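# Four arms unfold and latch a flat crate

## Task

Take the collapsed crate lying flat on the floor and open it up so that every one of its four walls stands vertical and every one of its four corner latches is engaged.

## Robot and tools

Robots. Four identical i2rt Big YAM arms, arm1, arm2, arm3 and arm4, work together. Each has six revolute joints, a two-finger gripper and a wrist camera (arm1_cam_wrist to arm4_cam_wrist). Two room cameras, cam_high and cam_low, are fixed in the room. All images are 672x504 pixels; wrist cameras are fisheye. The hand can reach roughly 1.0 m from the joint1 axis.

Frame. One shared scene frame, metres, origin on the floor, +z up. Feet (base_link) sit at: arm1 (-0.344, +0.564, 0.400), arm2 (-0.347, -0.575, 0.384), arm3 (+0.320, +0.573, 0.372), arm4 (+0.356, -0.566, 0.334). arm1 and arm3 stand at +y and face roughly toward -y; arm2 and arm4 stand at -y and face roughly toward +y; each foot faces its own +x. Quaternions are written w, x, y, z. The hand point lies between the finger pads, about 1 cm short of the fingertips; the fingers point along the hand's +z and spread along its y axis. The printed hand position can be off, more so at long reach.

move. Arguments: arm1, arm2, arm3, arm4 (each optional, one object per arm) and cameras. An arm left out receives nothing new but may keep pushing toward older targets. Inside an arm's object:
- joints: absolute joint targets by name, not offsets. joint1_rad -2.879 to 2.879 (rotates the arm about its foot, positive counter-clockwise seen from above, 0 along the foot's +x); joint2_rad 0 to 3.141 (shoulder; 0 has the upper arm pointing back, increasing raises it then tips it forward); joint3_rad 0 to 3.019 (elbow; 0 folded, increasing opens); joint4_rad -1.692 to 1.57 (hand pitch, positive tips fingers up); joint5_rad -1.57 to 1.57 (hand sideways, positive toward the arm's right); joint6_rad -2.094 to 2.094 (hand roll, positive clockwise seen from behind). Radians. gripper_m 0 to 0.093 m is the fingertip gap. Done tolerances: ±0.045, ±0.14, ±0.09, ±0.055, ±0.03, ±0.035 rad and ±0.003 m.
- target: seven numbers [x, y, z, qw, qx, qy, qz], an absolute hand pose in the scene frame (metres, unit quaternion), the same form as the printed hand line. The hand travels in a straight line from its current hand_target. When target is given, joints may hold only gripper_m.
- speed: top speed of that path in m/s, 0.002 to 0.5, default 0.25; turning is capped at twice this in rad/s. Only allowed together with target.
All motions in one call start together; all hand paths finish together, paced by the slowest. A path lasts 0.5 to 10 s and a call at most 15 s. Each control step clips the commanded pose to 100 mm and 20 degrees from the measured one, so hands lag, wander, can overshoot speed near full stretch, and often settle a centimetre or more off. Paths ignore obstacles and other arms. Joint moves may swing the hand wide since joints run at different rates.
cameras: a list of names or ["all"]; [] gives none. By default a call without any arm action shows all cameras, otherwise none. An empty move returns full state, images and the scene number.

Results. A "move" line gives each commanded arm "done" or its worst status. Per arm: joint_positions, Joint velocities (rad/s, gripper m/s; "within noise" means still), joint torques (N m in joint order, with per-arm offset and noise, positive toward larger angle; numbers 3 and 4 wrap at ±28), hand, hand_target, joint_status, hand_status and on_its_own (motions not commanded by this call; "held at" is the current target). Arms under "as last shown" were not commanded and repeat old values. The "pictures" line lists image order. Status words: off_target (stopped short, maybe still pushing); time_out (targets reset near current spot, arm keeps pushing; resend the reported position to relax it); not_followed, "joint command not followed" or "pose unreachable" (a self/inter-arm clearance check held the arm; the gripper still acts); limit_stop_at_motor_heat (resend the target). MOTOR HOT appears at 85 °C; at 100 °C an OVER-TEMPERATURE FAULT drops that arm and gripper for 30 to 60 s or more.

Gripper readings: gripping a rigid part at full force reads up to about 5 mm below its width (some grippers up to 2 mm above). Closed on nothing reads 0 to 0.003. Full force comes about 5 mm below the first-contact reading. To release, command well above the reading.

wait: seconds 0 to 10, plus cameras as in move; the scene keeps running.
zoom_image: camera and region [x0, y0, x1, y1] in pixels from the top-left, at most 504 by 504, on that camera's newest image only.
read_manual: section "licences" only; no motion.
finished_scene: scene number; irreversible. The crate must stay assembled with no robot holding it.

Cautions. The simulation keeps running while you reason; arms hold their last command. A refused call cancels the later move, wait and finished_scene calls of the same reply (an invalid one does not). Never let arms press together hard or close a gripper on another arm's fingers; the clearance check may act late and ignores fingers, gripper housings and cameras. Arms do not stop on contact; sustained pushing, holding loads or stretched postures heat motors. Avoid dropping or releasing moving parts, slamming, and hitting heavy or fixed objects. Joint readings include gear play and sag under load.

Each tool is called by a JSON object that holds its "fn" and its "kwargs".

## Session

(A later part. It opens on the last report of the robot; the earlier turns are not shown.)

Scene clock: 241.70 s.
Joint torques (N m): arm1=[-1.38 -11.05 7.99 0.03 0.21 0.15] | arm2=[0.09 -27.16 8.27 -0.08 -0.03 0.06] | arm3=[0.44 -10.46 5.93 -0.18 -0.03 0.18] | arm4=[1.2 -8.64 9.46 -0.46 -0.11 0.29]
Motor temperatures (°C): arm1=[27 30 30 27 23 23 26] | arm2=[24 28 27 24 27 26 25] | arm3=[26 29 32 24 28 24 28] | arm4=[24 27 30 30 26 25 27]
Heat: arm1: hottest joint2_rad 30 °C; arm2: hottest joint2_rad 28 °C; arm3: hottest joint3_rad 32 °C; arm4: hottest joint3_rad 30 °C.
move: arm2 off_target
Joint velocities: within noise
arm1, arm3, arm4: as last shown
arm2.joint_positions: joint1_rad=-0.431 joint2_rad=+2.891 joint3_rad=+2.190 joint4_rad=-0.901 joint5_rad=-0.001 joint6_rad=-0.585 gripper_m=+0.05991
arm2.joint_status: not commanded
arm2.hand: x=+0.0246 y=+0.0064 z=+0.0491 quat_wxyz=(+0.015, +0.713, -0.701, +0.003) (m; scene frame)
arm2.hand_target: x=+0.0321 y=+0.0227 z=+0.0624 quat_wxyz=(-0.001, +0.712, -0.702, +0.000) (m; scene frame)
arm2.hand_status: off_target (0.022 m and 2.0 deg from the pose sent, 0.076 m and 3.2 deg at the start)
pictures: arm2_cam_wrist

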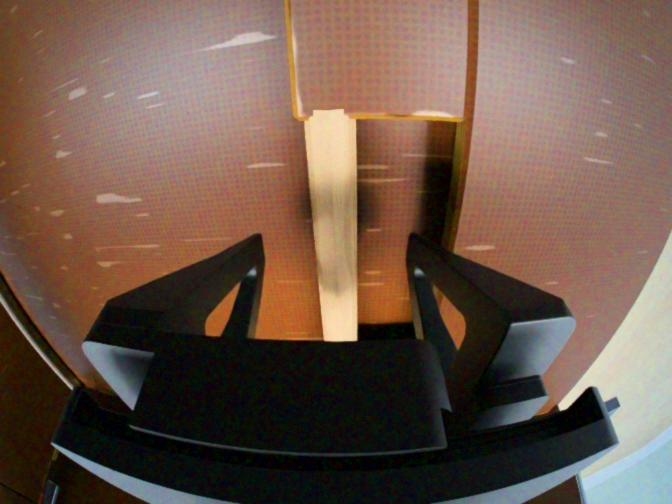

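{"fn": "move", "kwargs": {"arm2": {"target":[0.033,0.02,0.038,0,0.707,-0.707,0],"speed":0.08}, "cameras": ["arm2_cam_wrist","cam_low"]}}

{"fn": "zoom_image", "kwargs": {"camera": "cam_low", "region": [270, 220, 390, 320]}}

Scene clock: 247.37 s.
Joint torques (N m): arm1=[-1.08 -10.81 8.1 0.24 0.22 0.22] | arm2=[-0.03 -26.4 8.2 0.38 -0.03 0.07] | arm3=[0.5 -10.17 5.89 -0.14 -0.01 0.15] | arm4=[1.2 -8.59 9.46 -0.44 -0.11 0.29]
Motor temperatures (°C): arm1=[27 30 31 27 23 23 26] | arm2=[24 28 27 24 27 26 25] | arm3=[26 29 32 24 27 24 28] | arm4=[24 27 30 30 26 25 27]
Heat: arm1: hottest joint3_rad 31 °C; arm2: hottest joint2_rad 28 °C; arm3: hottest joint3_rad 32 °C; arm4: hottest joint3_rad 30 °C.
move: arm2 off_target
Joint velocities: arm1=[within noise] | arm2=[within noise] | arm3=[0.015 -0.005 -0.002 -0.046 0.095 0.007 0.001] | arm4=[within noise]
arm1, arm3, arm4: as last shown
arm2.joint_positions: joint1_rad=-0.433 joint2_rad=+2.934 joint3_rad=+2.226 joint4_rad=-0.901 joint5_rad=-0.001 joint6_rad=-0.579 gripper_m=+0.05991
arm2.joint_status: not commanded
arm2.hand: x=+0.0243 y=+0.0040 z=+0.0309 quat_wxyz=(+0.018, +0.711, -0.703, +0.004) (m; scene frame)
arm2.hand_target: x=+0.0332 y=+0.0185 z=+0.0380 quat_wxyz=(+0.000, +0.708, -0.706, +0.000) (m; scene frame)
arm2.hand_status: off_target (0.020 m and 2.2 deg from the pose sent, 0.019 m and 2.0 deg at the start)
pictures: arm2_cam_wrist, cam_low

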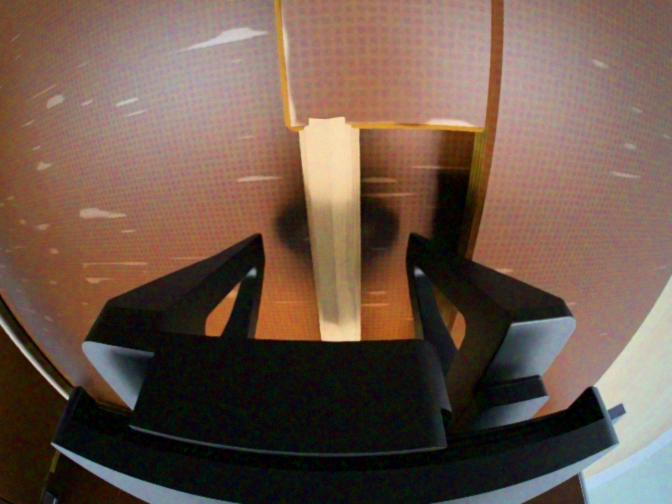

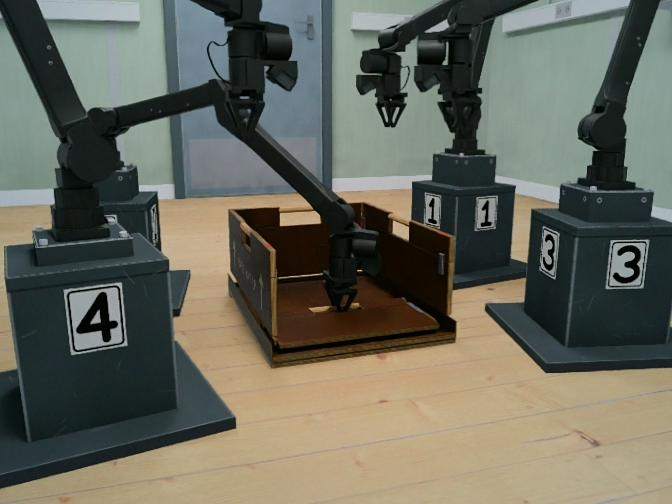

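Scaled by 4.200 from the camera's 672x504 image, which has a finer 960x720 frame.

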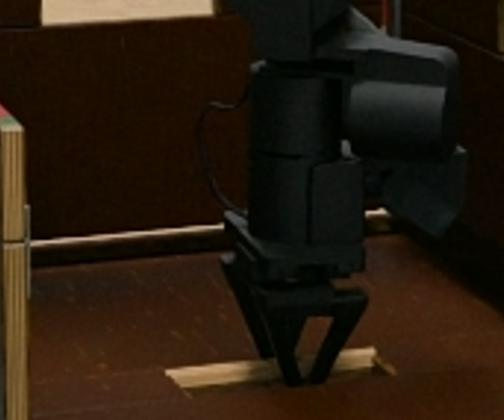

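{"fn": "move", "kwargs": {"arm2": {"target":[0.033,0.02,0.029,0,0.707,-0.707,0],"speed":0.08}}}

{"fn": "move", "kwargs": {"arm2": {"joints":{"gripper_m":0.0}}}}

{"fn": "move", "kwargs": {"arm2": {"target":[0.045,0.008,0.12,-0.16,0.69,-0.69,0.16],"speed":0.12}}}

{"fn": "move", "kwargs": {"arm2": {"target":[0.075,0.008,0.215,-0.27,0.653,-0.653,0.27],"speed":0.12}, "cameras": ["cam_high","cam_low"]}}

Scene clock: 250.10 s.
Joint torques (N m): arm1=[-0.44 -11.22 8.12 0.21 0.2 0.22] | arm2=[0.09 -26.29 8.35 0.39 -0.03 0.07] | arm3=[0.15 -10.23 5.96 0.01 -0.02 0.14] | arm4=[1.14 -8.59 9.44 -0.44 -0.11 0.29]
Motor temperatures (°C): arm1=[27 30 31 27 23 23 26] | arm2=[24 28 27 24 27 26 25] | arm3=[26 29 32 24 27 23 28] | arm4=[24 27 30 30 26 25 27]
Heat: arm1: hottest joint3_rad 31 °C; arm2: hottest joint2_rad 28 °C; arm3: hottest joint3_rad 32 °C; arm4: hottest joint3_rad 30 °C.
move: arm2 off_target
Joint velocities: within noise
arm1, arm3, arm4: as last shown
arm2.joint_positions: joint1_rad=-0.433 joint2_rad=+2.952 joint3_rad=+2.251 joint4_rad=-0.901 joint5_rad=-0.001 joint6_rad=-0.576 gripper_m=+0.05991
arm2.joint_status: not commanded
arm2.hand: x=+0.0260 y=+0.0067 z=+0.0256 quat_wxyz=(+0.015, +0.710, -0.704, +0.003) (m; scene frame)
arm2.hand_target: x=+0.0329 y=+0.0199 z=+0.0294 quat_wxyz=(-0.001, +0.707, -0.707, +0.000) (m; scene frame)
arm2.hand_status: off_target (0.015 m and 1.8 deg from the pose sent, 0.018 m and 2.2 deg at the start)
pictures: none

Scene clock: 250.83 s.
Joint torques (N m): arm1=[-0.91 -11.11 8.13 0.23 0.18 0.18] | arm2=[0.32 -26.05 8.36 0.42 -0.08 0.3] | arm3=[0.32 -10.34 5.83 -0.18 -0.03 0.16] | arm4=[1.2 -8.64 9.46 -0.46 -0.11 0.29]
Motor temperatures (°C): arm1=[27 30 31 27 23 23 26] | arm2=[24 28 27 24 27 26 25] | arm3=[26 28 32 24 27 23 28] | arm4=[24 27 30 30 26 25 27]
Heat: arm1: hottest joint3_rad 31 °C; arm2: hottest joint2_rad 28 °C; arm3: hottest joint3_rad 32 °C; arm4: hottest joint3_rad 30 °C.
move: arm2 off_target
Joint velocities: within noise
arm1, arm3, arm4: as last shown
arm2.joint_positions: joint1_rad=-0.431 joint2_rad=+2.952 joint3_rad=+2.251 joint4_rad=-0.901 joint5_rad=-0.002 joint6_rad=-0.596 gripper_m=+0.01752
arm2.joint_status: gripper_m off_target (ended at +0.01754, target +0.00000)
arm2.hand: x=+0.0249 y=+0.0074 z=+0.0256 quat_wxyz=(+0.015, +0.717, -0.697, +0.002) (m; scene frame)
arm2.hand_target: x=+0.0317 y=+0.0208 z=+0.0294 quat_wxyz=(-0.001, +0.708, -0.706, -0.001) (m; scene frame)
arm2.hand_status: not commanded
pictures: none

Scene clock: 253.43 s.
Joint torques (N m): arm1=[-1.2 -11.34 8.12 0.17 0.22 0.2] | arm2=[-0.56 -31.21 3.55 -0.21 2 0.37] | arm3=[1.03 -9.88 5.93 -0.03 -0.05 0.13] | arm4=[1.2 -8.64 9.46 -0.46 -0.11 0.29]
Motor temperatures (°C): arm1=[27 30 31 27 23 23 25] | arm2=[24 28 27 24 28 26 25] | arm3=[26 28 32 24 27 23 28] | arm4=[24 27 31 30 26 25 27]
Heat: arm1: hottest joint3_rad 31 °C; arm2: hottest joint2_rad 28 °C; arm3: hottest joint3_rad 32 °C; arm4: hottest joint3_rad 31 °C.
move: arm2 off_target
Joint velocities: within noise
arm1, arm3, arm4: as last shown
arm2.joint_positions: joint1_rad=-0.352 joint2_rad=+2.737 joint3_rad=+1.861 joint4_rad=-0.484 joint5_rad=+0.350 joint6_rad=-0.571 gripper_m=+0.01693
arm2.joint_status: not commanded
arm2.hand: x=+0.0306 y=+0.0073 z=+0.0761 quat_wxyz=(-0.145, +0.708, -0.676, +0.142) (m; scene frame)
arm2.hand_target: x=+0.0452 y=+0.0118 z=+0.1170 quat_wxyz=(-0.163, +0.689, -0.689, +0.157) (m; scene frame)
arm2.hand_status: off_target (0.046 m and 3.8 deg from the pose sent, 0.097 m and 27.2 deg at the start)
pictures: none

Scene clock: 255.47 s.
Joint torques (N m): arm1=[-1.14 -10.4 8.05 0.16 0.21 0.2] | arm2=[-1.08 -32.62 3.52 0.08 3.07 0.05] | arm3=[0.91 -10.17 5.9 0.01 -0.01 0.15] | arm4=[1.2 -8.59 9.46 -0.46 -0.11 0.29]
Motor temperatures (°C): arm1=[27 30 32 27 23 23 25] | arm2=[24 29 27 24 28 26 25] | arm3=[26 28 32 24 27 23 27] | arm4=[24 27 31 30 26 25 27]
Heat: arm1: hottest joint3_rad 32 °C; arm2: hottest joint2_rad 29 °C; arm3: hottest joint3_rad 32 °C; arm4: hottest joint3_rad 31 °C.
move: arm2 off_target
Joint velocities: within noise
arm1, arm4: as last shown
arm2.joint_positions: joint1_rad=-0.325 joint2_rad=+2.608 joint3_rad=+1.716 joint4_rad=-0.303 joint5_rad=+0.616 joint6_rad=-0.625 gripper_m=+0.01674
arm2.joint_status: not commanded
arm2.hand: x=+0.0563 y=+0.0079 z=+0.1506 quat_wxyz=(-0.244, +0.677, -0.649, +0.247) (m; scene frame)
arm2.hand_target: x=+0.0764 y=+0.0098 z=+0.2099 quat_wxyz=(-0.269, +0.654, -0.654, +0.271) (m; scene frame)
arm2.hand_status: off_target (0.067 m and 4.9 deg from the pose sent, 0.146 m and 21.7 deg at the start)
arm3.joint_positions: joint1_rad=-0.144 joint2_rad=+1.311 joint3_rad=+0.963 joint4_rad=-1.201 joint5_rad=+0.014 joint6_rad=-0.358 gripper_m=+0.04992
arm3.joint_status: not commanded
arm3.hand: x=+0.1925 y=+0.2426 z=+0.5069 quat_wxyz=(+0.001, -0.708, -0.706, +0.012) (m; scene frame)
arm3.hand_target: x=+0.1996 y=+0.2487 z=+0.5047 quat_wxyz=(+0.003, -0.707, -0.707, +0.004) (m; scene frame)
arm3.hand_status: not commanded
pictures: cam_high, cam_low

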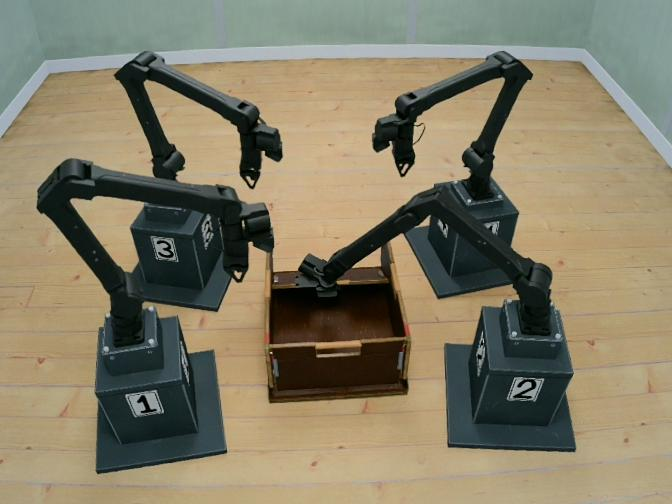

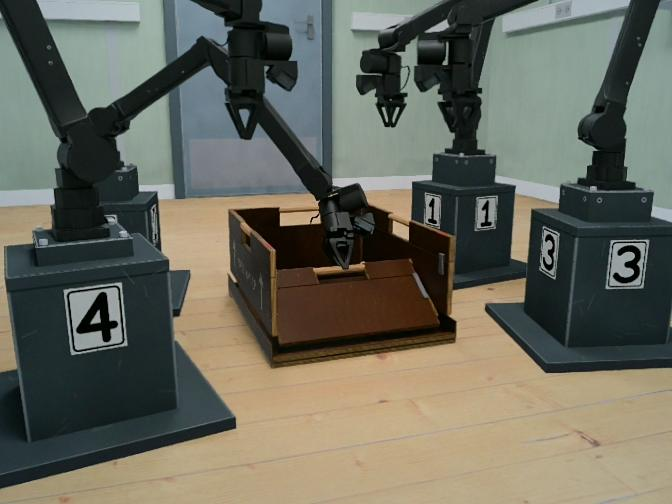

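{"fn": "move", "kwargs": {"arm2": {"target":[0.14,0.008,0.27,-0.36,0.61,-0.61,0.36],"speed":0.12}}}

{"fn": "move", "kwargs": {"arm2": {"target":[0.23,0.008,0.27,-0.43,0.56,-0.56,0.43],"speed":0.12}}}

{"fn": "move", "kwargs": {"arm2": {"target":[0.285,0.008,0.245,-0.45,0.545,-0.545,0.45],"speed":0.12}, "cameras": ["cam_high","cam_low"]}}

{"fn": "zoom_image", "kwargs": {"camera": "cam_low", "region": [220, 160, 470, 380]}}

Scene clock: 258.93 s.
Joint torques (N m): arm1=[-1.26 -11.28 8.12 0.23 0.2 0.16] | arm2=[-4.13 -31.38 5.57 1.72 2.07 -0.29] | arm3=[0.21 -9.29 5.91 0.02 -0.02 0.15] | arm4=[1.2 -8.64 9.46 -0.46 -0.11 0.29]
Motor temperatures (°C): arm1=[27 30 32 27 23 23 25] | arm2=[24 29 27 24 29 26 25] | arm3=[26 28 32 24 27 23 27] | arm4=[24 27 31 30 26 25 27]
Heat: arm1: hottest joint3_rad 32 °C; arm2: hottest joint2_rad 29 °C; arm3: hottest joint3_rad 32 °C; arm4: hottest joint3_rad 31 °C.
move: arm2 off_target
Joint velocities: within noise
arm1.joint_positions: joint1_rad=+0.111 joint2_rad=+1.313 joint3_rad=+0.842 joint4_rad=-1.114 joint5_rad=-0.018 joint6_rad=+0.272 gripper_m=+0.03997
arm1.joint_status: not commanded
arm1.hand: x=-0.2455 y=+0.2520 z=+0.4939 quat_wxyz=(+0.002, -0.699, -0.715, -0.007) (m; scene frame)
arm1.hand_target: x=-0.2480 y=+0.2491 z=+0.4995 quat_wxyz=(-0.002, -0.707, -0.707, -0.005) (m; scene frame)
arm1.hand_status: not commanded
arm2.joint_positions: joint1_rad=-0.336 joint2_rad=+2.573 joint3_rad=+1.664 joint4_rad=-0.042 joint5_rad=+0.826 joint6_rad=-0.826 gripper_m=+0.01629
arm2.joint_status: not commanded
arm2.hand: x=+0.0970 y=+0.0108 z=+0.2039 quat_wxyz=(-0.329, +0.646, -0.599, +0.341) (m; scene frame)
arm2.hand_target: x=+0.1384 y=+0.0074 z=+0.2661 quat_wxyz=(-0.356, +0.608, -0.611, +0.360) (m; scene frame)
arm2.hand_status: off_target (0.079 m and 6.0 deg from the pose sent, 0.146 m and 20.6 deg at the start; pose on its path clipped on 17 of 61 steps)
arm3: as last shown
arm4.joint_positions: joint1_rad=+0.128 joint2_rad=+1.249 joint3_rad=+0.992 joint4_rad=-1.305 joint5_rad=-0.012 joint6_rad=+0.311 gripper_m=+0.03996
arm4.joint_status: not commanded
arm4.hand: x=+0.2432 y=-0.2477 z=+0.5006 quat_wxyz=(+0.004, +0.716, -0.698, -0.006) (m; scene frame)
arm4.hand_target: x=+0.2465 y=-0.2504 z=+0.5006 quat_wxyz=(+0.006, +0.707, -0.707, -0.003) (m; scene frame)
arm4.hand_status: not commanded
pictures: none

Scene clock: 261.07 s.
Joint torques (N m): arm1=[-0.97 -10.87 8.16 0.24 0.18 0.24] | arm2=[0.5 -25.64 8.53 2.15 0.11 -0.04] | arm3=[0.5 -9.93 5.89 0.09 -0.02 0.18] | arm4=[1.14 -8.59 9.44 -0.44 -0.11 0.29]
Motor temperatures (°C): arm1=[27 30 32 27 23 23 25] | arm2=[24 29 27 25 29 26 25] | arm3=[26 28 32 24 27 23 27] | arm4=[24 27 31 30 26 25 27]
Heat: arm1: hottest joint3_rad 32 °C; arm2: hottest joint2_rad 29 °C; arm3: hottest joint3_rad 32 °C; arm4: hottest joint3_rad 31 °C.
move: arm2 off_target
Joint velocities: within noise
arm1, arm3, arm4: as last shown
arm2.joint_positions: joint1_rad=-0.482 joint2_rad=+2.654 joint3_rad=+1.789 joint4_rad=+0.377 joint5_rad=+0.915 joint6_rad=-1.216 gripper_m=+0.00068
arm2.joint_status: not commanded
arm2.on_its_own: gripper_m moved -0.01561 to your old target +0.00000
arm2.hand: x=+0.2270 y=-0.0072 z=+0.2571 quat_wxyz=(-0.409, +0.573, -0.561, +0.436) (m; scene frame)
arm2.hand_target: x=+0.2305 y=+0.0088 z=+0.2692 quat_wxyz=(-0.429, +0.564, -0.558, +0.432) (m; scene frame)
arm2.hand_status: off_target (0.020 m and 2.9 deg from the pose sent, 0.148 m and 18.9 deg at the start)
pictures: none

Scene clock: 262.57 s.
Joint torques (N m): arm1=[-1.03 -10.64 8.08 0.28 0.22 0.22] | arm2=[0.5 -26.87 8.95 2.15 0.04 -0.01] | arm3=[0.26 -9.76 5.93 -0.03 0 0.15] | arm4=[1.14 -8.64 9.46 -0.46 -0.11 0.29]
Motor temperatures (°C): arm1=[27 30 32 27 23 23 25] | arm2=[24 30 27 25 29 26 25] | arm3=[26 28 32 24 27 23 27] | arm4=[24 27 31 30 26 25 27]
Heat: arm1: hottest joint3_rad 32 °C; arm2: hottest joint2_rad 30 °C; arm3: hottest joint3_rad 32 °C; arm4: hottest joint3_rad 31 °C.
move: arm2 off_target
Joint velocities: within noise
arm1, arm3, arm4: as last shown
arm2.joint_positions: joint1_rad=-0.537 joint2_rad=+2.809 joint3_rad=+1.987 joint4_rad=+0.466 joint5_rad=+0.884 joint6_rad=-1.323 gripper_m=+0.00068
arm2.joint_status: not commanded
arm2.hand: x=+0.2796 y=-0.0066 z=+0.2303 quat_wxyz=(-0.430, +0.556, -0.548, +0.452) (m; scene frame)
arm2.hand_target: x=+0.2856 y=+0.0066 z=+0.2459 quat_wxyz=(-0.450, +0.544, -0.546, +0.450) (m; scene frame)
arm2.hand_status: off_target (0.021 m and 2.7 deg from the pose sent, 0.061 m and 6.2 deg at the start)
pictures: cam_high, cam_low

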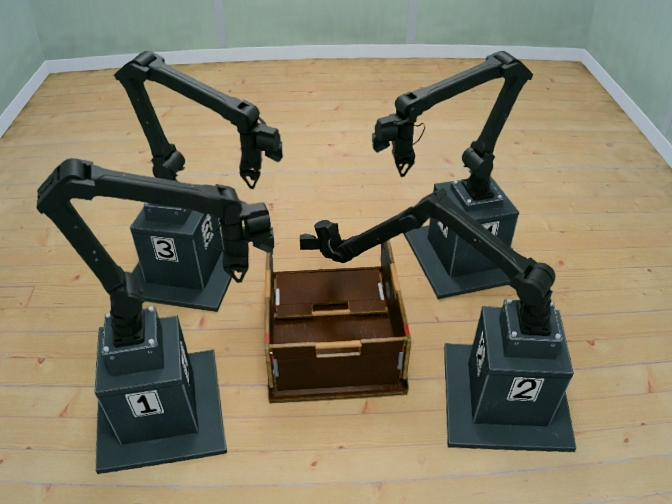

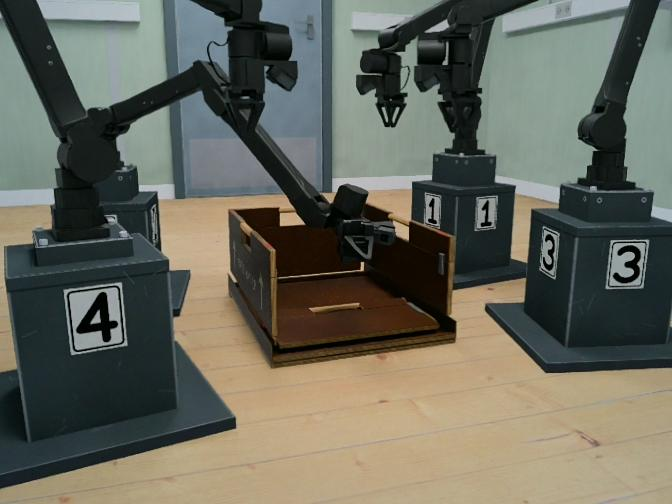

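Scaled by 2.016 from the camera's 672x504 image, which has a finer 960x720 frame.

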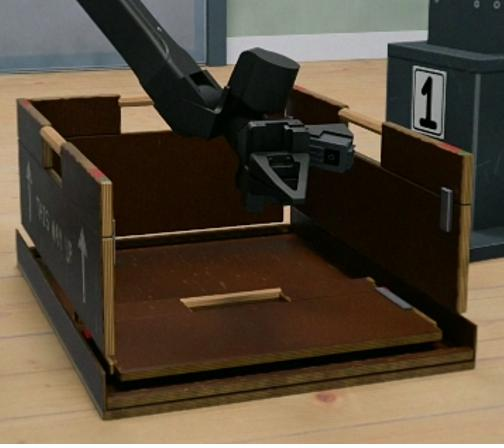

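{"fn": "move", "kwargs": {"arm2": {"target":[0.15,0.005,0.28,-0.3,0.64,-0.64,0.3]}}}

{"fn": "move", "kwargs": {"arm2": {"target":[0.038,0.01,0.15,0,0.707,-0.707,0],"joints":{"gripper_m":0.06}}, "cameras": ["arm2_cam_wrist"]}}

{"fn": "move", "kwargs": {"arm2": {"target":[0.035,0.02,0.05,0,0.707,-0.707,0],"speed":0.15}, "cameras": ["arm2_cam_wrist"]}}

Scene clock: 267.63 s.
Joint torques (N m): arm1=[-1.49 -11.11 8.06 0.16 0.19 0.17] | arm2=[-0.26 -28.16 6.48 0.58 0.21 0.13] | arm3=[0.44 -9.7 5.83 -0.06 -0.03 0.14] | arm4=[1.2 -8.59 9.46 -0.46 -0.11 0.29]
Motor temperatures (°C): arm1=[27 29 32 27 23 23 25] | arm2=[24 31 27 25 29 26 25] | arm3=[26 27 32 24 27 23 27] | arm4=[24 27 31 30 26 25 27]
Heat: arm1: hottest joint3_rad 32 °C; arm2: hottest joint2_rad 31 °C; arm3: hottest joint3_rad 32 °C; arm4: hottest joint3_rad 31 °C.
move: arm2 off_target
Joint velocities: within noise
arm1, arm3, arm4: as last shown
arm2.joint_positions: joint1_rad=-0.425 joint2_rad=+2.478 joint3_rad=+1.716 joint4_rad=-0.274 joint5_rad=+0.711 joint6_rad=-0.785 gripper_m=+0.00068
arm2.joint_status: not commanded
arm2.hand: x=+0.1456 y=-0.0066 z=+0.2540 quat_wxyz=(-0.284, +0.649, -0.636, +0.306) (m; scene frame)
arm2.hand_target: x=+0.1497 y=+0.0030 z=+0.2797 quat_wxyz=(-0.300, +0.641, -0.640, +0.299) (m; scene frame)
arm2.hand_status: off_target (0.029 m and 2.2 deg from the pose sent, 0.139 m and 27.1 deg at the start)
pictures: none

Scene clock: 270.37 s.
Joint torques (N m): arm1=[-1.14 -10.87 8.12 0.27 0.2 0.24] | arm2=[-0.79 -25.58 8.54 0.02 -0.17 0.06] | arm3=[0.26 -10.52 5.83 0.01 -0.05 0.15] | arm4=[1.14 -8.59 9.44 -0.46 -0.11 0.29]
Motor temperatures (°C): arm1=[27 29 32 27 23 23 25] | arm2=[24 31 27 25 29 26 25] | arm3=[26 27 32 24 27 23 27] | arm4=[24 27 31 30 26 25 27]
Heat: arm1: hottest joint3_rad 32 °C; arm2: hottest joint2_rad 31 °C; arm3: hottest joint3_rad 32 °C; arm4: hottest joint3_rad 31 °C.
move: arm2 off_target
Joint velocities: within noise
arm1, arm3, arm4: as last shown
arm2.joint_positions: joint1_rad=-0.445 joint2_rad=+2.660 joint3_rad=+1.995 joint4_rad=-0.923 joint5_rad=+0.008 joint6_rad=-0.588 gripper_m=+0.05989
arm2.joint_status: all done
arm2.hand: x=+0.0313 y=-0.0035 z=+0.1463 quat_wxyz=(+0.007, +0.710, -0.705, +0.006) (m; scene frame)
arm2.hand_target: x=+0.0422 y=+0.0054 z=+0.1524 quat_wxyz=(-0.003, +0.704, -0.710, +0.002) (m; scene frame)
arm2.hand_status: off_target (0.016 m and 1.2 deg from the pose sent, 0.151 m and 49.4 deg at the start)
pictures: arm2_cam_wrist

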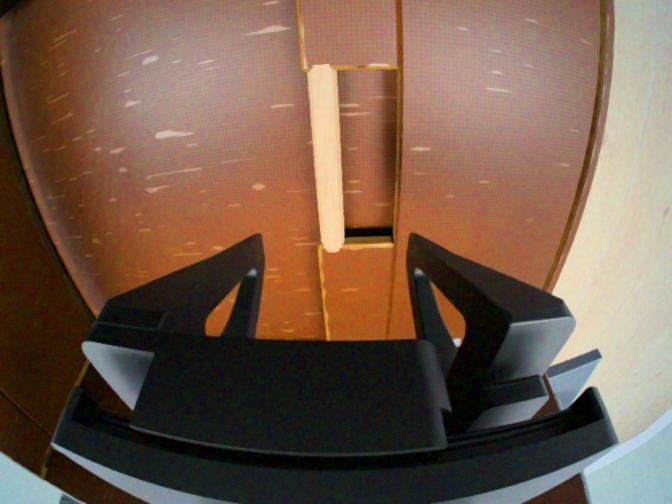

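Scene clock: 272.00 s.
Joint torques (N m): arm1=[-0.67 -11.16 7.97 0.23 0.19 0.23] | arm2=[0.67 -26.93 8.27 0.13 -0.16 0.07] | arm3=[0.67 -10.05 5.87 -0.17 0.01 0.12] | arm4=[1.14 -8.64 9.46 -0.44 -0.11 0.29]
Motor temperatures (°C): arm1=[27 29 32 27 23 23 25] | arm2=[24 31 27 25 29 26 25] | arm3=[26 27 31 24 27 23 27] | arm4=[24 27 31 30 26 25 27]
Heat: arm1: hottest joint3_rad 32 °C; arm2: hottest joint2_rad 31 °C; arm3: hottest joint3_rad 31 °C; arm4: hottest joint3_rad 31 °C.
move: arm2 off_target
Joint velocities: within noise
arm1, arm3, arm4: as last shown
arm2.joint_positions: joint1_rad=-0.434 joint2_rad=+2.909 joint3_rad=+2.202 joint4_rad=-0.898 joint5_rad=+0.002 joint6_rad=-0.578 gripper_m=+0.05989
arm2.joint_status: not commanded
arm2.hand: x=+0.0258 y=+0.0035 z=+0.0403 quat_wxyz=(+0.016, +0.710, -0.704, +0.005) (m; scene frame)
arm2.hand_target: x=+0.0297 y=+0.0213 z=+0.0500 quat_wxyz=(+0.000, +0.710, -0.705, +0.000) (m; scene frame)
arm2.hand_status: off_target (0.021 m and 2.0 deg from the pose sent, 0.099 m and 1.2 deg at the start)
pictures: arm2_cam_wrist

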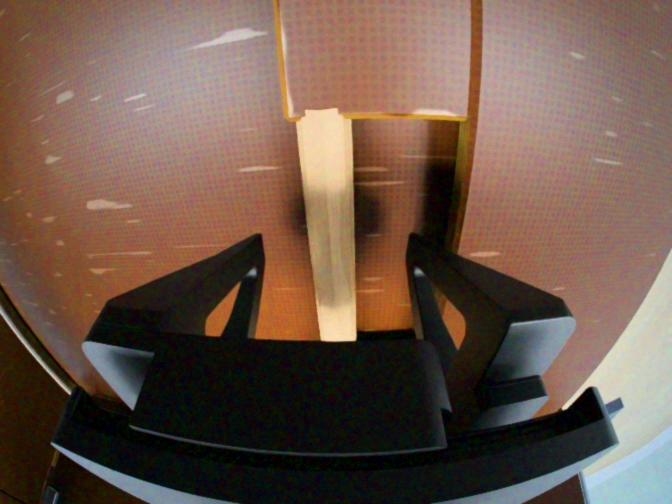

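{"fn": "move", "kwargs": {"arm2": {"target":[0.033,0.02,0.018,0,0.707,-0.707,0],"speed":0.05}, "cameras": ["arm2_cam_wrist"]}}

Scene clock: 274.03 s.
Joint torques (N m): arm1=[-1.08 -11.11 8.03 0.24 0.2 0.17] | arm2=[0.15 -25.58 8.25 0.29 -0.14 0.07] | arm3=[0.09 -10.29 5.91 -0.13 0 0.13] | arm4=[1.2 -8.59 9.44 -0.46 -0.11 0.29]
Motor temperatures (°C): arm1=[27 29 33 27 23 23 25] | arm2=[24 31 27 25 28 26 25] | arm3=[26 27 31 24 27 23 27] | arm4=[24 27 31 30 26 25 27]
Heat: arm1: hottest joint3_rad 33 °C; arm2: hottest joint2_rad 31 °C; arm3: hottest joint3_rad 31 °C; arm4: hottest joint3_rad 31 °C.
move: arm2 done
Joint velocities: within noise
arm1, arm3, arm4: as last shown
arm2.joint_positions: joint1_rad=-0.431 joint2_rad=+2.973 joint3_rad=+2.283 joint4_rad=-0.898 joint5_rad=+0.002 joint6_rad=-0.575 gripper_m=+0.05989
arm2.joint_status: not commanded
arm2.hand: x=+0.0289 y=+0.0121 z=+0.0204 quat_wxyz=(+0.008, +0.710, -0.705, +0.003) (m; scene frame)
arm2.hand_target: x=+0.0320 y=+0.0210 z=+0.0190 quat_wxyz=(-0.001, +0.708, -0.707, +0.000) (m; scene frame)
arm2.hand_status: done (0.009 m and 1.1 deg from the pose sent, 0.029 m and 2.0 deg at the start)
pictures: arm2_cam_wrist

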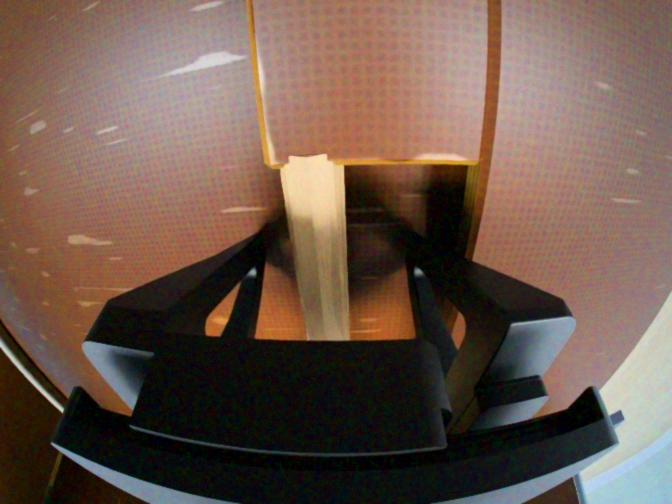

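{"fn": "move", "kwargs": {"arm2": {"target":[0.025,0.014,0.013,0,0.707,-0.707,0],"speed":0.05}}}

{"fn": "move", "kwargs": {"arm2": {"joints":{"gripper_m":0.0}}, "cameras": ["arm2_cam_wrist"]}}

{"fn": "move", "kwargs": {"arm2": {"target":[0.04,0.008,0.12,-0.13,0.695,-0.695,0.13],"speed":0.12}}}

{"fn": "move", "kwargs": {"arm2": {"target":[0.075,0.008,0.2,-0.24,0.665,-0.665,0.24],"speed":0.1}}}

{"fn": "move", "kwargs": {"arm2": {"target":[0.125,0.008,0.25,-0.31,0.635,-0.635,0.31],"speed":0.1}, "cameras": ["cam_high","arm2_cam_wrist"]}}

Scene clock: 276.40 s.
Joint torques (N m): arm1=[-1.08 -10.87 8.03 0.12 0.2 0.16] | arm2=[0.38 -26.64 5.18 1.1 -0.15 0.07] | arm3=[0.32 -10.29 5.93 -0.03 -0.01 0.19] | arm4=[1.14 -8.64 9.46 -0.46 -0.11 0.29]
Motor temperatures (°C): arm1=[27 29 33 27 23 23 25] | arm2=[24 31 27 25 28 26 25] | arm3=[26 27 31 24 27 23 27] | arm4=[24 27 31 30 26 25 27]
Heat: arm1: hottest joint3_rad 33 °C; arm2: hottest joint2_rad 31 °C; arm3: hottest joint3_rad 31 °C; arm4: hottest joint3_rad 31 °C.
move: arm2 done
Joint velocities: within noise
arm1, arm4: as last shown
arm2.joint_positions: joint1_rad=-0.431 joint2_rad=+2.973 joint3_rad=+2.277 joint4_rad=-0.881 joint5_rad=+0.002 joint6_rad=-0.561 gripper_m=+0.05989
arm2.joint_status: not commanded
arm2.hand: x=+0.0295 y=+0.0131 z=+0.0185 quat_wxyz=(+0.003, +0.705, -0.709, +0.002) (m; scene frame)
arm2.hand_target: x=+0.0248 y=+0.0136 z=+0.0124 quat_wxyz=(+0.000, +0.704, -0.710, +0.000) (m; scene frame)
arm2.hand_status: done (0.007 m and 0.5 deg from the pose sent, 0.009 m and 1.1 deg at the start)
arm3.joint_positions: joint1_rad=-0.144 joint2_rad=+1.311 joint3_rad=+0.963 joint4_rad=-1.201 joint5_rad=+0.014 joint6_rad=-0.358 gripper_m=+0.04992
arm3.joint_status: not commanded
arm3.hand: x=+0.1925 y=+0.2426 z=+0.5069 quat_wxyz=(+0.001, -0.708, -0.706, +0.012) (m; scene frame)
arm3.hand_target: x=+0.1996 y=+0.2487 z=+0.5047 quat_wxyz=(+0.003, -0.707, -0.707, +0.004) (m; scene frame)
arm3.hand_status: not commanded
pictures: none

Scene clock: 277.13 s.
Joint torques (N m): arm1=[-1.2 -10.93 8.08 0.18 0.19 0.21] | arm2=[-0.03 -26.23 5.72 0.98 -0.13 0.38] | arm3=[0.32 -10.05 5.91 -0.12 -0.02 0.15] | arm4=[1.2 -8.59 9.47 -0.46 -0.11 0.29]
Motor temperatures (°C): arm1=[27 29 33 27 23 23 25] | arm2=[24 31 27 25 28 26 25] | arm3=[26 27 31 24 27 23 27] | arm4=[24 27 31 30 26 25 27]
Heat: arm1: hottest joint3_rad 33 °C; arm2: hottest joint2_rad 31 °C; arm3: hottest joint3_rad 31 °C; arm4: hottest joint3_rad 31 °C.
move: arm2 off_target
Joint velocities: within noise
arm1.joint_positions: joint1_rad=+0.111 joint2_rad=+1.313 joint3_rad=+0.842 joint4_rad=-1.114 joint5_rad=-0.018 joint6_rad=+0.272 gripper_m=+0.03997
arm1.joint_status: not commanded
arm1.hand: x=-0.2455 y=+0.2520 z=+0.4939 quat_wxyz=(+0.002, -0.699, -0.715, -0.007) (m; scene frame)
arm1.hand_target: x=-0.2480 y=+0.2491 z=+0.4995 quat_wxyz=(-0.002, -0.707, -0.707, -0.005) (m; scene frame)
arm1.hand_status: not commanded
arm2.joint_positions: joint1_rad=-0.424 joint2_rad=+2.969 joint3_rad=+2.266 joint4_rad=-0.881 joint5_rad=+0.001 joint6_rad=-0.599 gripper_m=+0.01689
arm2.joint_status: gripper_m off_target (ended at +0.01691, target +0.00000)
arm2.hand: x=+0.0231 y=+0.0135 z=+0.0185 quat_wxyz=(+0.006, +0.721, -0.693, +0.002) (m; scene frame)
arm2.hand_target: x=+0.0244 y=+0.0133 z=+0.0122 quat_wxyz=(+0.001, +0.708, -0.706, +0.000) (m; scene frame)
arm2.hand_status: not commanded
arm3: as last shown
arm4.joint_positions: joint1_rad=+0.128 joint2_rad=+1.249 joint3_rad=+0.992 joint4_rad=-1.305 joint5_rad=-0.012 joint6_rad=+0.311 gripper_m=+0.03996
arm4.joint_status: not commanded
arm4.hand: x=+0.2432 y=-0.2477 z=+0.5006 quat_wxyz=(+0.004, +0.716, -0.698, -0.006) (m; scene frame)
arm4.hand_target: x=+0.2465 y=-0.2504 z=+0.5006 quat_wxyz=(+0.006, +0.707, -0.707, -0.003) (m; scene frame)
arm4.hand_status: not commanded
pictures: arm2_cam_wrist

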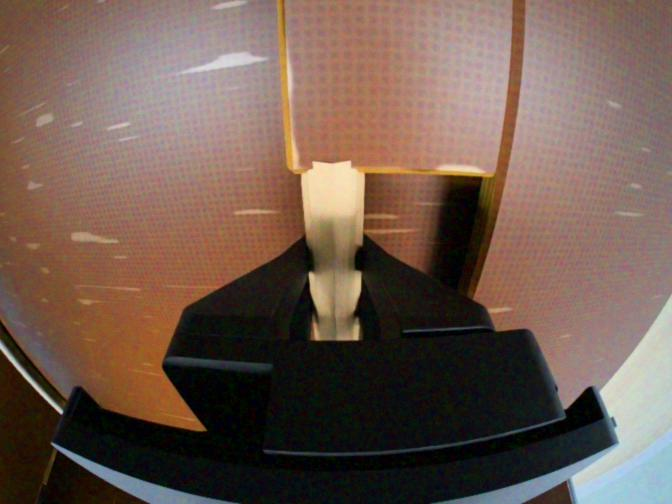

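Scene clock: 279.40 s.
Joint torques (N m): arm1=[-0.62 -11.11 8.12 0.23 0.2 0.2] | arm2=[0.44 -31.79 2.78 -1.02 2.07 0.61] | arm3=[0.09 -10.11 5.82 -0.08 -0.02 0.15] | arm4=[1.14 -8.59 9.46 -0.44 -0.11 0.29]
Motor temperatures (°C): arm1=[27 29 33 27 23 23 25] | arm2=[24 32 27 25 28 26 25] | arm3=[26 27 31 24 27 23 27] | arm4=[24 27 31 30 26 25 27]
Heat: arm1: hottest joint3_rad 33 °C; arm2: hottest joint2_rad 32 °C; arm3: hottest joint3_rad 31 °C; arm4: hottest joint3_rad 31 °C.
move: arm2 off_target
Joint velocities: within noise
arm1, arm3, arm4: as last shown
arm2.joint_positions: joint1_rad=-0.376 joint2_rad=+2.739 joint3_rad=+1.901 joint4_rad=-0.530 joint5_rad=+0.269 joint6_rad=-0.591 gripper_m=+0.01651
arm2.joint_status: not commanded
arm2.hand: x=+0.0381 y=+0.0134 z=+0.0805 quat_wxyz=(-0.129, +0.715, -0.679, +0.107) (m; scene frame)
arm2.hand_target: x=+0.0415 y=+0.0127 z=+0.1181 quat_wxyz=(-0.134, +0.695, -0.695, +0.126) (m; scene frame)
arm2.hand_status: off_target (0.040 m and 4.0 deg from the pose sent, 0.103 m and 21.6 deg at the start)
pictures: none

Scene clock: 281.63 s.
Joint torques (N m): arm1=[-0.91 -10.93 8.05 0.14 0.18 0.23] | arm2=[-0.38 -33.03 3.26 -0.36 2.85 0.29] | arm3=[0.44 -10.46 5.85 -0.01 0 0.19] | arm4=[1.2 -8.64 9.46 -0.44 -0.11 0.29]
Motor temperatures (°C): arm1=[27 29 33 27 23 23 25] | arm2=[24 32 27 25 29 26 25] | arm3=[26 27 31 24 27 23 27] | arm4=[24 27 31 30 26 25 27]
Heat: arm1: hottest joint3_rad 33 °C; arm2: hottest joint2_rad 32 °C; arm3: hottest joint3_rad 31 °C; arm4: hottest joint3_rad 31 °C.
move: arm2 off_target
Joint velocities: within noise
arm1, arm3, arm4: as last shown
arm2.joint_positions: joint1_rad=-0.348 joint2_rad=+2.633 joint3_rad=+1.763 joint4_rad=-0.364 joint5_rad=+0.538 joint6_rad=-0.625 gripper_m=+0.01649
arm2.joint_status: not commanded
arm2.hand: x=+0.0617 y=+0.0079 z=+0.1374 quat_wxyz=(-0.218, +0.688, -0.657, +0.218) (m; scene frame)
arm2.hand_target: x=+0.0758 y=+0.0109 z=+0.1948 quat_wxyz=(-0.240, +0.665, -0.665, +0.240) (m; scene frame)
arm2.hand_status: off_target (0.064 m and 4.6 deg from the pose sent, 0.125 m and 20.8 deg at the start)
pictures: none

Scene clock: 283.40 s.
Joint torques (N m): arm1=[-0.62 -11.16 8.24 0.28 0.21 0.23] | arm2=[-4.07 -33.9 4.67 0.95 3.69 -0.48] | arm3=[-0.09 -10.34 5.89 -0.05 -0.01 0.15] | arm4=[1.2 -8.64 9.46 -0.44 -0.11 0.29]
Motor temperatures (°C): arm1=[27 29 33 27 23 23 25] | arm2=[24 32 27 25 30 26 25] | arm3=[26 27 31 24 27 23 27] | arm4=[24 27 31 30 26 25 27]
Heat: arm1: hottest joint3_rad 33 °C; arm2: hottest joint2_rad 32 °C; arm3: hottest joint3_rad 31 °C; arm4: hottest joint3_rad 31 °C.
move: arm2 off_target
Joint velocities: within noise
arm1, arm3, arm4: as last shown
arm2.joint_positions: joint1_rad=-0.335 joint2_rad=+2.621 joint3_rad=+1.719 joint4_rad=-0.228 joint5_rad=+0.679 joint6_rad=-0.683 gripper_m=+0.01670
arm2.joint_status: not commanded
arm2.hand: x=+0.0736 y=+0.0083 z=+0.1556 quat_wxyz=(-0.269, +0.670, -0.635, +0.275) (m; scene frame)
arm2.hand_target: x=+0.1209 y=+0.0076 z=+0.2372 quat_wxyz=(-0.305, +0.634, -0.639, +0.311) (m; scene frame)
arm2.hand_status: off_target (0.107 m and 7.3 deg from the pose sent, 0.129 m and 16.3 deg at the start; pose on its path clipped on 30 of 53 steps)
pictures: arm2_cam_wrist, cam_high

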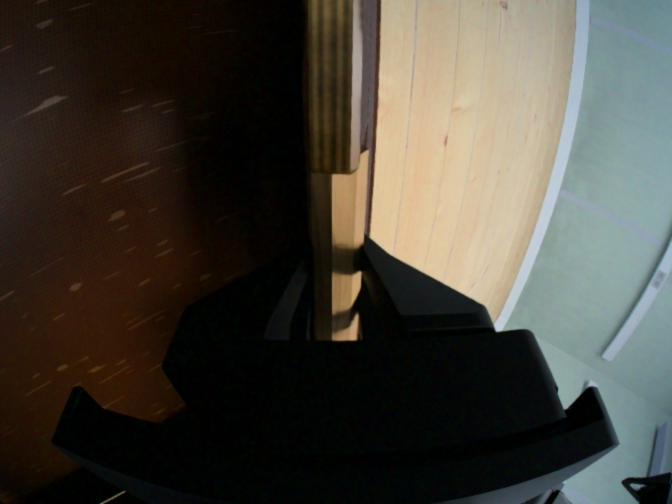

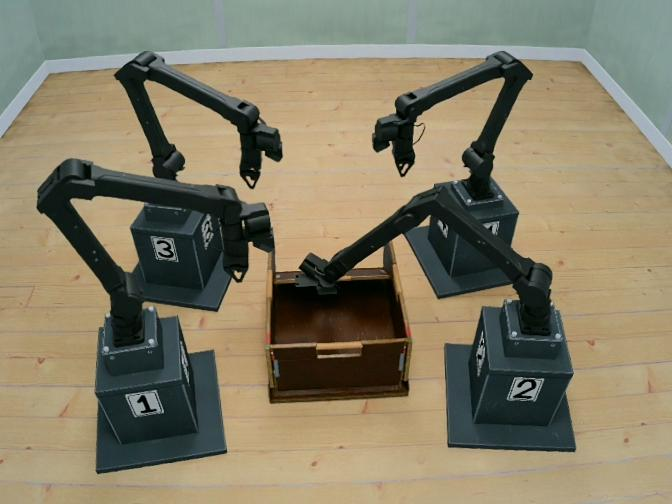

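{"fn": "move", "kwargs": {"arm2": {"target":[0.15,0.008,0.235,-0.34,0.62,-0.62,0.34],"speed":0.1}}}

{"fn": "move", "kwargs": {"arm2": {"target":[0.185,0.008,0.255,-0.37,0.603,-0.603,0.37],"speed":0.1}}}

{"fn": "move", "kwargs": {"arm2": {"target":[0.225,0.008,0.255,-0.40,0.583,-0.583,0.40],"speed":0.1}, "cameras": ["cam_low","arm2_cam_wrist"]}}

Scene clock: 286.07 s.
Joint torques (N m): arm1=[-1.03 -10.75 8.1 0.24 0.21 0.18] | arm2=[-5.83 -30.56 6.45 2.32 1.79 -0.77] | arm3=[0.15 -10.05 5.83 -0.08 0 0.17] | arm4=[1.14 -8.59 9.46 -0.46 -0.11 0.29]
Motor temperatures (°C): arm1=[27 29 33 27 23 23 25] | arm2=[24 32 27 25 31 26 25] | arm3=[26 27 31 24 27 23 27] | arm4=[24 27 31 30 26 25 27]
Heat: arm1: hottest joint3_rad 33 °C; arm2: hottest joint2_rad 32 °C; arm3: hottest joint3_rad 31 °C; arm4: hottest joint3_rad 31 °C.
move: arm2 off_target
Joint velocities: within noise
arm1, arm3, arm4: as last shown
arm2.joint_positions: joint1_rad=-0.338 joint2_rad=+2.621 joint3_rad=+1.705 joint4_rad=-0.108 joint5_rad=+0.781 joint6_rad=-0.762 gripper_m=+0.01676
arm2.joint_status: not commanded
arm2.hand: x=+0.0914 y=+0.0091 z=+0.1730 quat_wxyz=(-0.308, +0.652, -0.615, +0.320) (m; scene frame)
arm2.hand_target: x=+0.1484 y=+0.0055 z=+0.2337 quat_wxyz=(-0.337, +0.619, -0.621, +0.342) (m; scene frame)
arm2.hand_status: off_target (0.085 m and 5.7 deg from the pose sent, 0.110 m and 12.5 deg at the start)
pictures: none

Scene clock: 287.20 s.
Joint torques (N m): arm1=[-1.2 -11.34 8.12 0.31 0.16 0.23] | arm2=[-5.66 -29.22 8.21 2.04 1.42 -0.77] | arm3=[0.44 -9.58 5.94 -0.09 -0.03 0.13] | arm4=[1.14 -8.64 9.46 -0.46 -0.11 0.29]
Motor temperatures (°C): arm1=[27 29 33 27 23 23 25] | arm2=[24 32 27 25 31 26 25] | arm3=[26 27 31 24 27 23 27] | arm4=[24 27 31 30 26 25 27]
Heat: arm1: hottest joint3_rad 33 °C; arm2: hottest joint2_rad 32 °C; arm3: hottest joint3_rad 31 °C; arm4: hottest joint3_rad 31 °C.
move: arm2 off_target
Joint velocities: within noise
arm1, arm3, arm4: as last shown
arm2.joint_positions: joint1_rad=-0.371 joint2_rad=+2.611 joint3_rad=+1.706 joint4_rad=+0.027 joint5_rad=+0.826 joint6_rad=-0.878 gripper_m=+0.01634
arm2.joint_status: not commanded
arm2.hand: x=+0.1262 y=+0.0105 z=+0.1999 quat_wxyz=(-0.345, +0.634, -0.599, +0.347) (m; scene frame)
arm2.hand_target: x=+0.1825 y=+0.0054 z=+0.2555 quat_wxyz=(-0.369, +0.601, -0.605, +0.370) (m; scene frame)
arm2.hand_status: off_target (0.081 m and 5.3 deg from the pose sent, 0.124 m and 10.8 deg at the start; pose on its path clipped on 8 of 34 steps)
pictures: none

Scene clock: 288.63 s.
Joint torques (N m): arm1=[-1.14 -11.34 8.1 0.25 0.19 0.2] | arm2=[-4.6 -25.88 9.7 2.48 1.07 -0.54] | arm3=[0.73 -9.99 5.83 -0.01 -0.07 0.15] | arm4=[1.2 -8.59 9.46 -0.44 -0.11 0.29]
Motor temperatures (°C): arm1=[27 29 33 27 23 23 25] | arm2=[24 32 27 25 31 26 25] | arm3=[26 26 31 24 27 23 27] | arm4=[24 27 31 30 26 25 27]
Heat: arm1: hottest joint3_rad 33 °C; arm2: hottest joint2_rad 32 °C; arm3: hottest joint3_rad 31 °C; arm4: hottest joint3_rad 31 °C.
move: arm2 off_target
Joint velocities: within noise
arm1, arm3, arm4: as last shown
arm2.joint_positions: joint1_rad=-0.425 joint2_rad=+2.637 joint3_rad=+1.763 joint4_rad=+0.183 joint5_rad=+0.852 joint6_rad=-1.042 gripper_m=+0.01631
arm2.joint_status: not commanded
arm2.hand: x=+0.1782 y=+0.0125 z=+0.2254 quat_wxyz=(-0.382, +0.613, -0.577, +0.380) (m; scene frame)
arm2.hand_target: x=+0.2223 y=+0.0054 z=+0.2554 quat_wxyz=(-0.399, +0.583, -0.584, +0.400) (m; scene frame)
arm2.hand_status: off_target (0.056 m and 4.7 deg from the pose sent, 0.113 m and 10.7 deg at the start)
pictures: arm2_cam_wrist, cam_low

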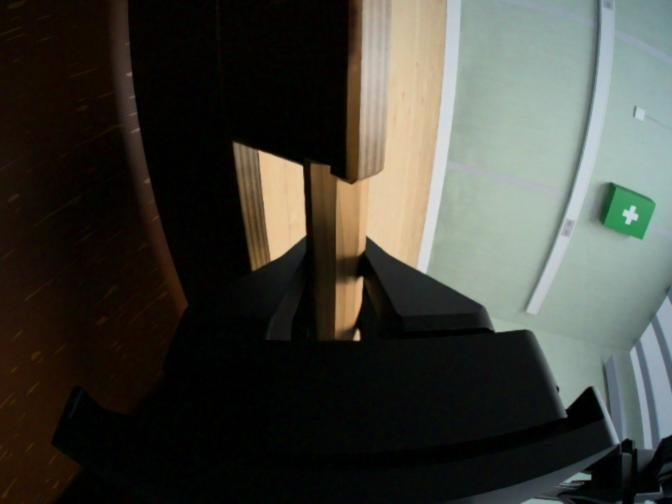

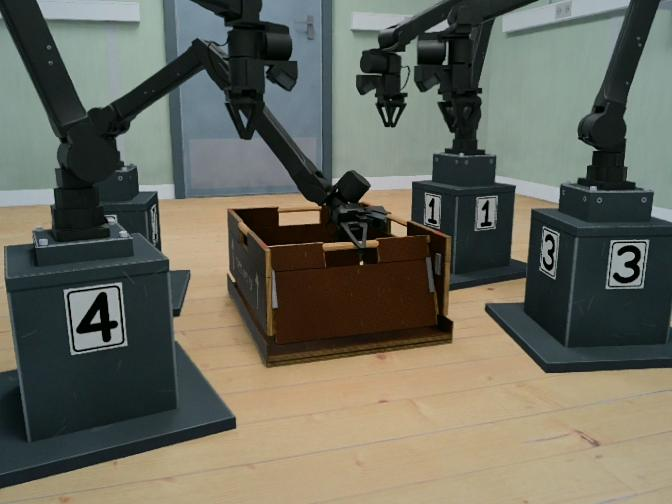

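{"fn": "move", "kwargs": {"arm2": {"target":[0.27,0.008,0.245,-0.42,0.569,-0.569,0.42],"speed":0.1}}}

{"fn": "move", "kwargs": {"arm2": {"target":[0.315,0.008,0.235,-0.44,0.553,-0.553,0.44],"speed":0.1}, "cameras": ["cam_low","cam_high","arm4_cam_wrist"]}}

{"fn": "zoom_image", "kwargs": {"camera": "cam_low", "region": [220, 160, 470, 380]}}

Scene clock: 291.27 s.
Joint torques (N m): arm1=[-0.85 -10.64 7.99 0.16 0.19 0.19] | arm2=[-3.25 -25.05 9.83 2.15 0.22 -0.14] | arm3=[0.32 -10.23 5.82 -0.08 -0.03 0.17] | arm4=[1.2 -8.64 9.46 -0.46 -0.11 0.29]
Motor temperatures (°C): arm1=[27 29 33 27 23 23 25] | arm2=[24 32 27 25 30 26 25] | arm3=[26 26 31 24 27 23 27] | arm4=[24 27 31 30 26 25 27]
Heat: arm1: hottest joint3_rad 33 °C; arm2: hottest joint2_rad 32 °C; arm3: hottest joint3_rad 31 °C; arm4: hottest joint3_rad 31 °C.
move: arm2 off_target
Joint velocities: within noise
arm1, arm4: as last shown
arm2.joint_positions: joint1_rad=-0.485 joint2_rad=+2.719 joint3_rad=+1.906 joint4_rad=+0.291 joint5_rad=+0.858 joint6_rad=-1.187 gripper_m=+0.01574
arm2.joint_status: not commanded
arm2.hand: x=+0.2384 y=+0.0153 z=+0.2375 quat_wxyz=(-0.410, +0.589, -0.562, +0.412) (m; scene frame)
arm2.hand_target: x=+0.2676 y=+0.0075 z=+0.2454 quat_wxyz=(-0.420, +0.569, -0.569, +0.419) (m; scene frame)
arm2.hand_status: off_target (0.033 m and 2.9 deg from the pose sent, 0.094 m and 8.1 deg at the start)
arm3.joint_positions: joint1_rad=-0.144 joint2_rad=+1.311 joint3_rad=+0.963 joint4_rad=-1.201 joint5_rad=+0.014 joint6_rad=-0.358 gripper_m=+0.04992
arm3.joint_status: not commanded
arm3.hand: x=+0.1925 y=+0.2426 z=+0.5069 quat_wxyz=(+0.001, -0.708, -0.706, +0.012) (m; scene frame)
arm3.hand_target: x=+0.1996 y=+0.2487 z=+0.5047 quat_wxyz=(+0.003, -0.707, -0.707, +0.004) (m; scene frame)
arm3.hand_status: not commanded
pictures: none

Scene clock: 292.47 s.
Joint torques (N m): arm1=[-1.08 -10.87 8.06 0.16 0.19 0.19] | arm2=[-5.77 -22.95 13.23 1.98 -1.74 -0.27] | arm3=[0.21 -10.05 6.02 -0.14 -0.01 0.14] | arm4=[1.14 -8.64 9.46 -0.46 -0.11 0.29]
Motor temperatures (°C): arm1=[27 29 33 27 23 23 25] | arm2=[24 32 27 25 30 26 26] | arm3=[26 26 31 24 27 23 27] | arm4=[24 27 31 30 26 25 27]
Heat: arm1: hottest joint3_rad 33 °C; arm2: hottest joint2_rad 32 °C; arm3: hottest joint3_rad 31 °C; arm4: hottest joint3_rad 31 °C.
move: arm2 off_target
Joint velocities: within noise
arm1.joint_positions: joint1_rad=+0.111 joint2_rad=+1.313 joint3_rad=+0.842 joint4_rad=-1.114 joint5_rad=-0.018 joint6_rad=+0.272 gripper_m=+0.03997
arm1.joint_status: not commanded
arm1.hand: x=-0.2455 y=+0.2520 z=+0.4939 quat_wxyz=(+0.002, -0.699, -0.715, -0.007) (m; scene frame)
arm1.hand_target: x=-0.2480 y=+0.2491 z=+0.4995 quat_wxyz=(-0.002, -0.707, -0.707, -0.005) (m; scene frame)
arm1.hand_status: not commanded
arm2.joint_positions: joint1_rad=-0.500 joint2_rad=+2.780 joint3_rad=+1.981 joint4_rad=+0.394 joint5_rad=+0.896 joint6_rad=-1.279 gripper_m=+0.01571
arm2.joint_status: not commanded
arm2.hand: x=+0.2591 y=+0.0149 z=+0.2397 quat_wxyz=(-0.427, +0.566, -0.550, +0.442) (m; scene frame)
arm2.hand_target: x=+0.3078 y=-0.0013 z=+0.2401 quat_wxyz=(-0.439, +0.550, -0.554, +0.444) (m; scene frame)
arm2.hand_status: off_target (0.057 m and 2.1 deg from the pose sent, 0.077 m and 6.4 deg at the start)
arm3: as last shown
arm4.joint_positions: joint1_rad=+0.128 joint2_rad=+1.249 joint3_rad=+0.992 joint4_rad=-1.305 joint5_rad=-0.012 joint6_rad=+0.311 gripper_m=+0.03996
arm4.joint_status: not commanded
arm4.hand: x=+0.2432 y=-0.2477 z=+0.5006 quat_wxyz=(+0.004, +0.716, -0.698, -0.006) (m; scene frame)
arm4.hand_target: x=+0.2465 y=-0.2504 z=+0.5006 quat_wxyz=(+0.006, +0.707, -0.707, -0.003) (m; scene frame)
arm4.hand_status: not commanded
pictures: arm4_cam_wrist, cam_high, cam_low

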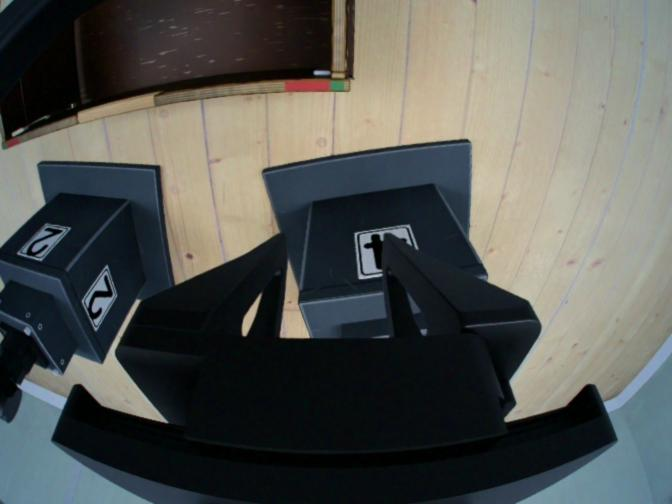

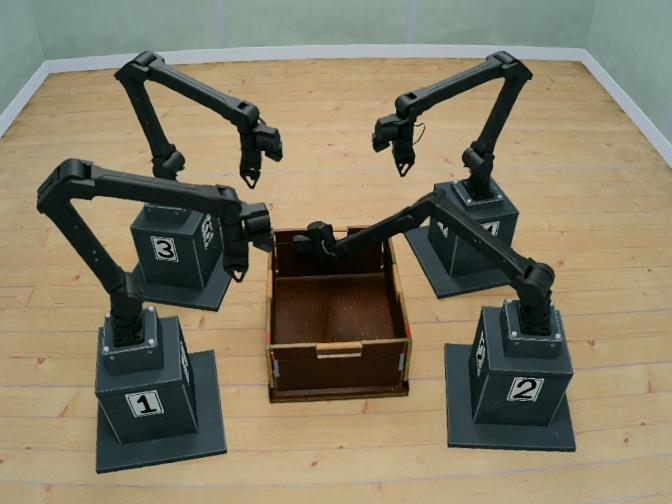

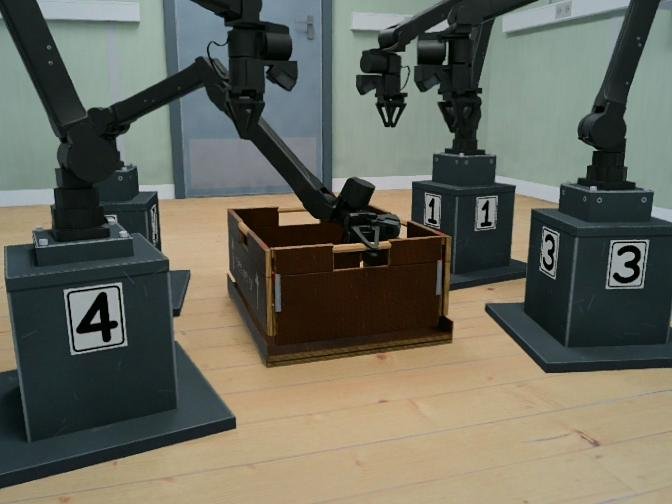

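Scaled by 2.016 from the camera's 672x504 image, which has a finer 960x720 frame.

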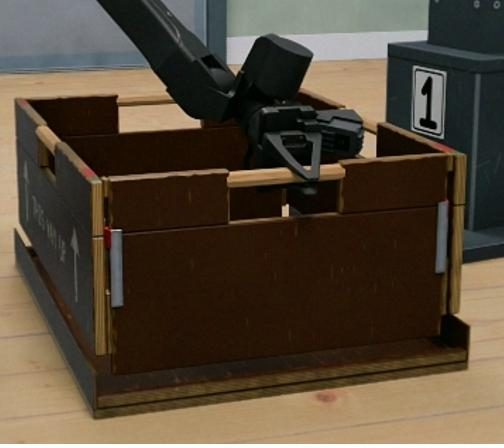

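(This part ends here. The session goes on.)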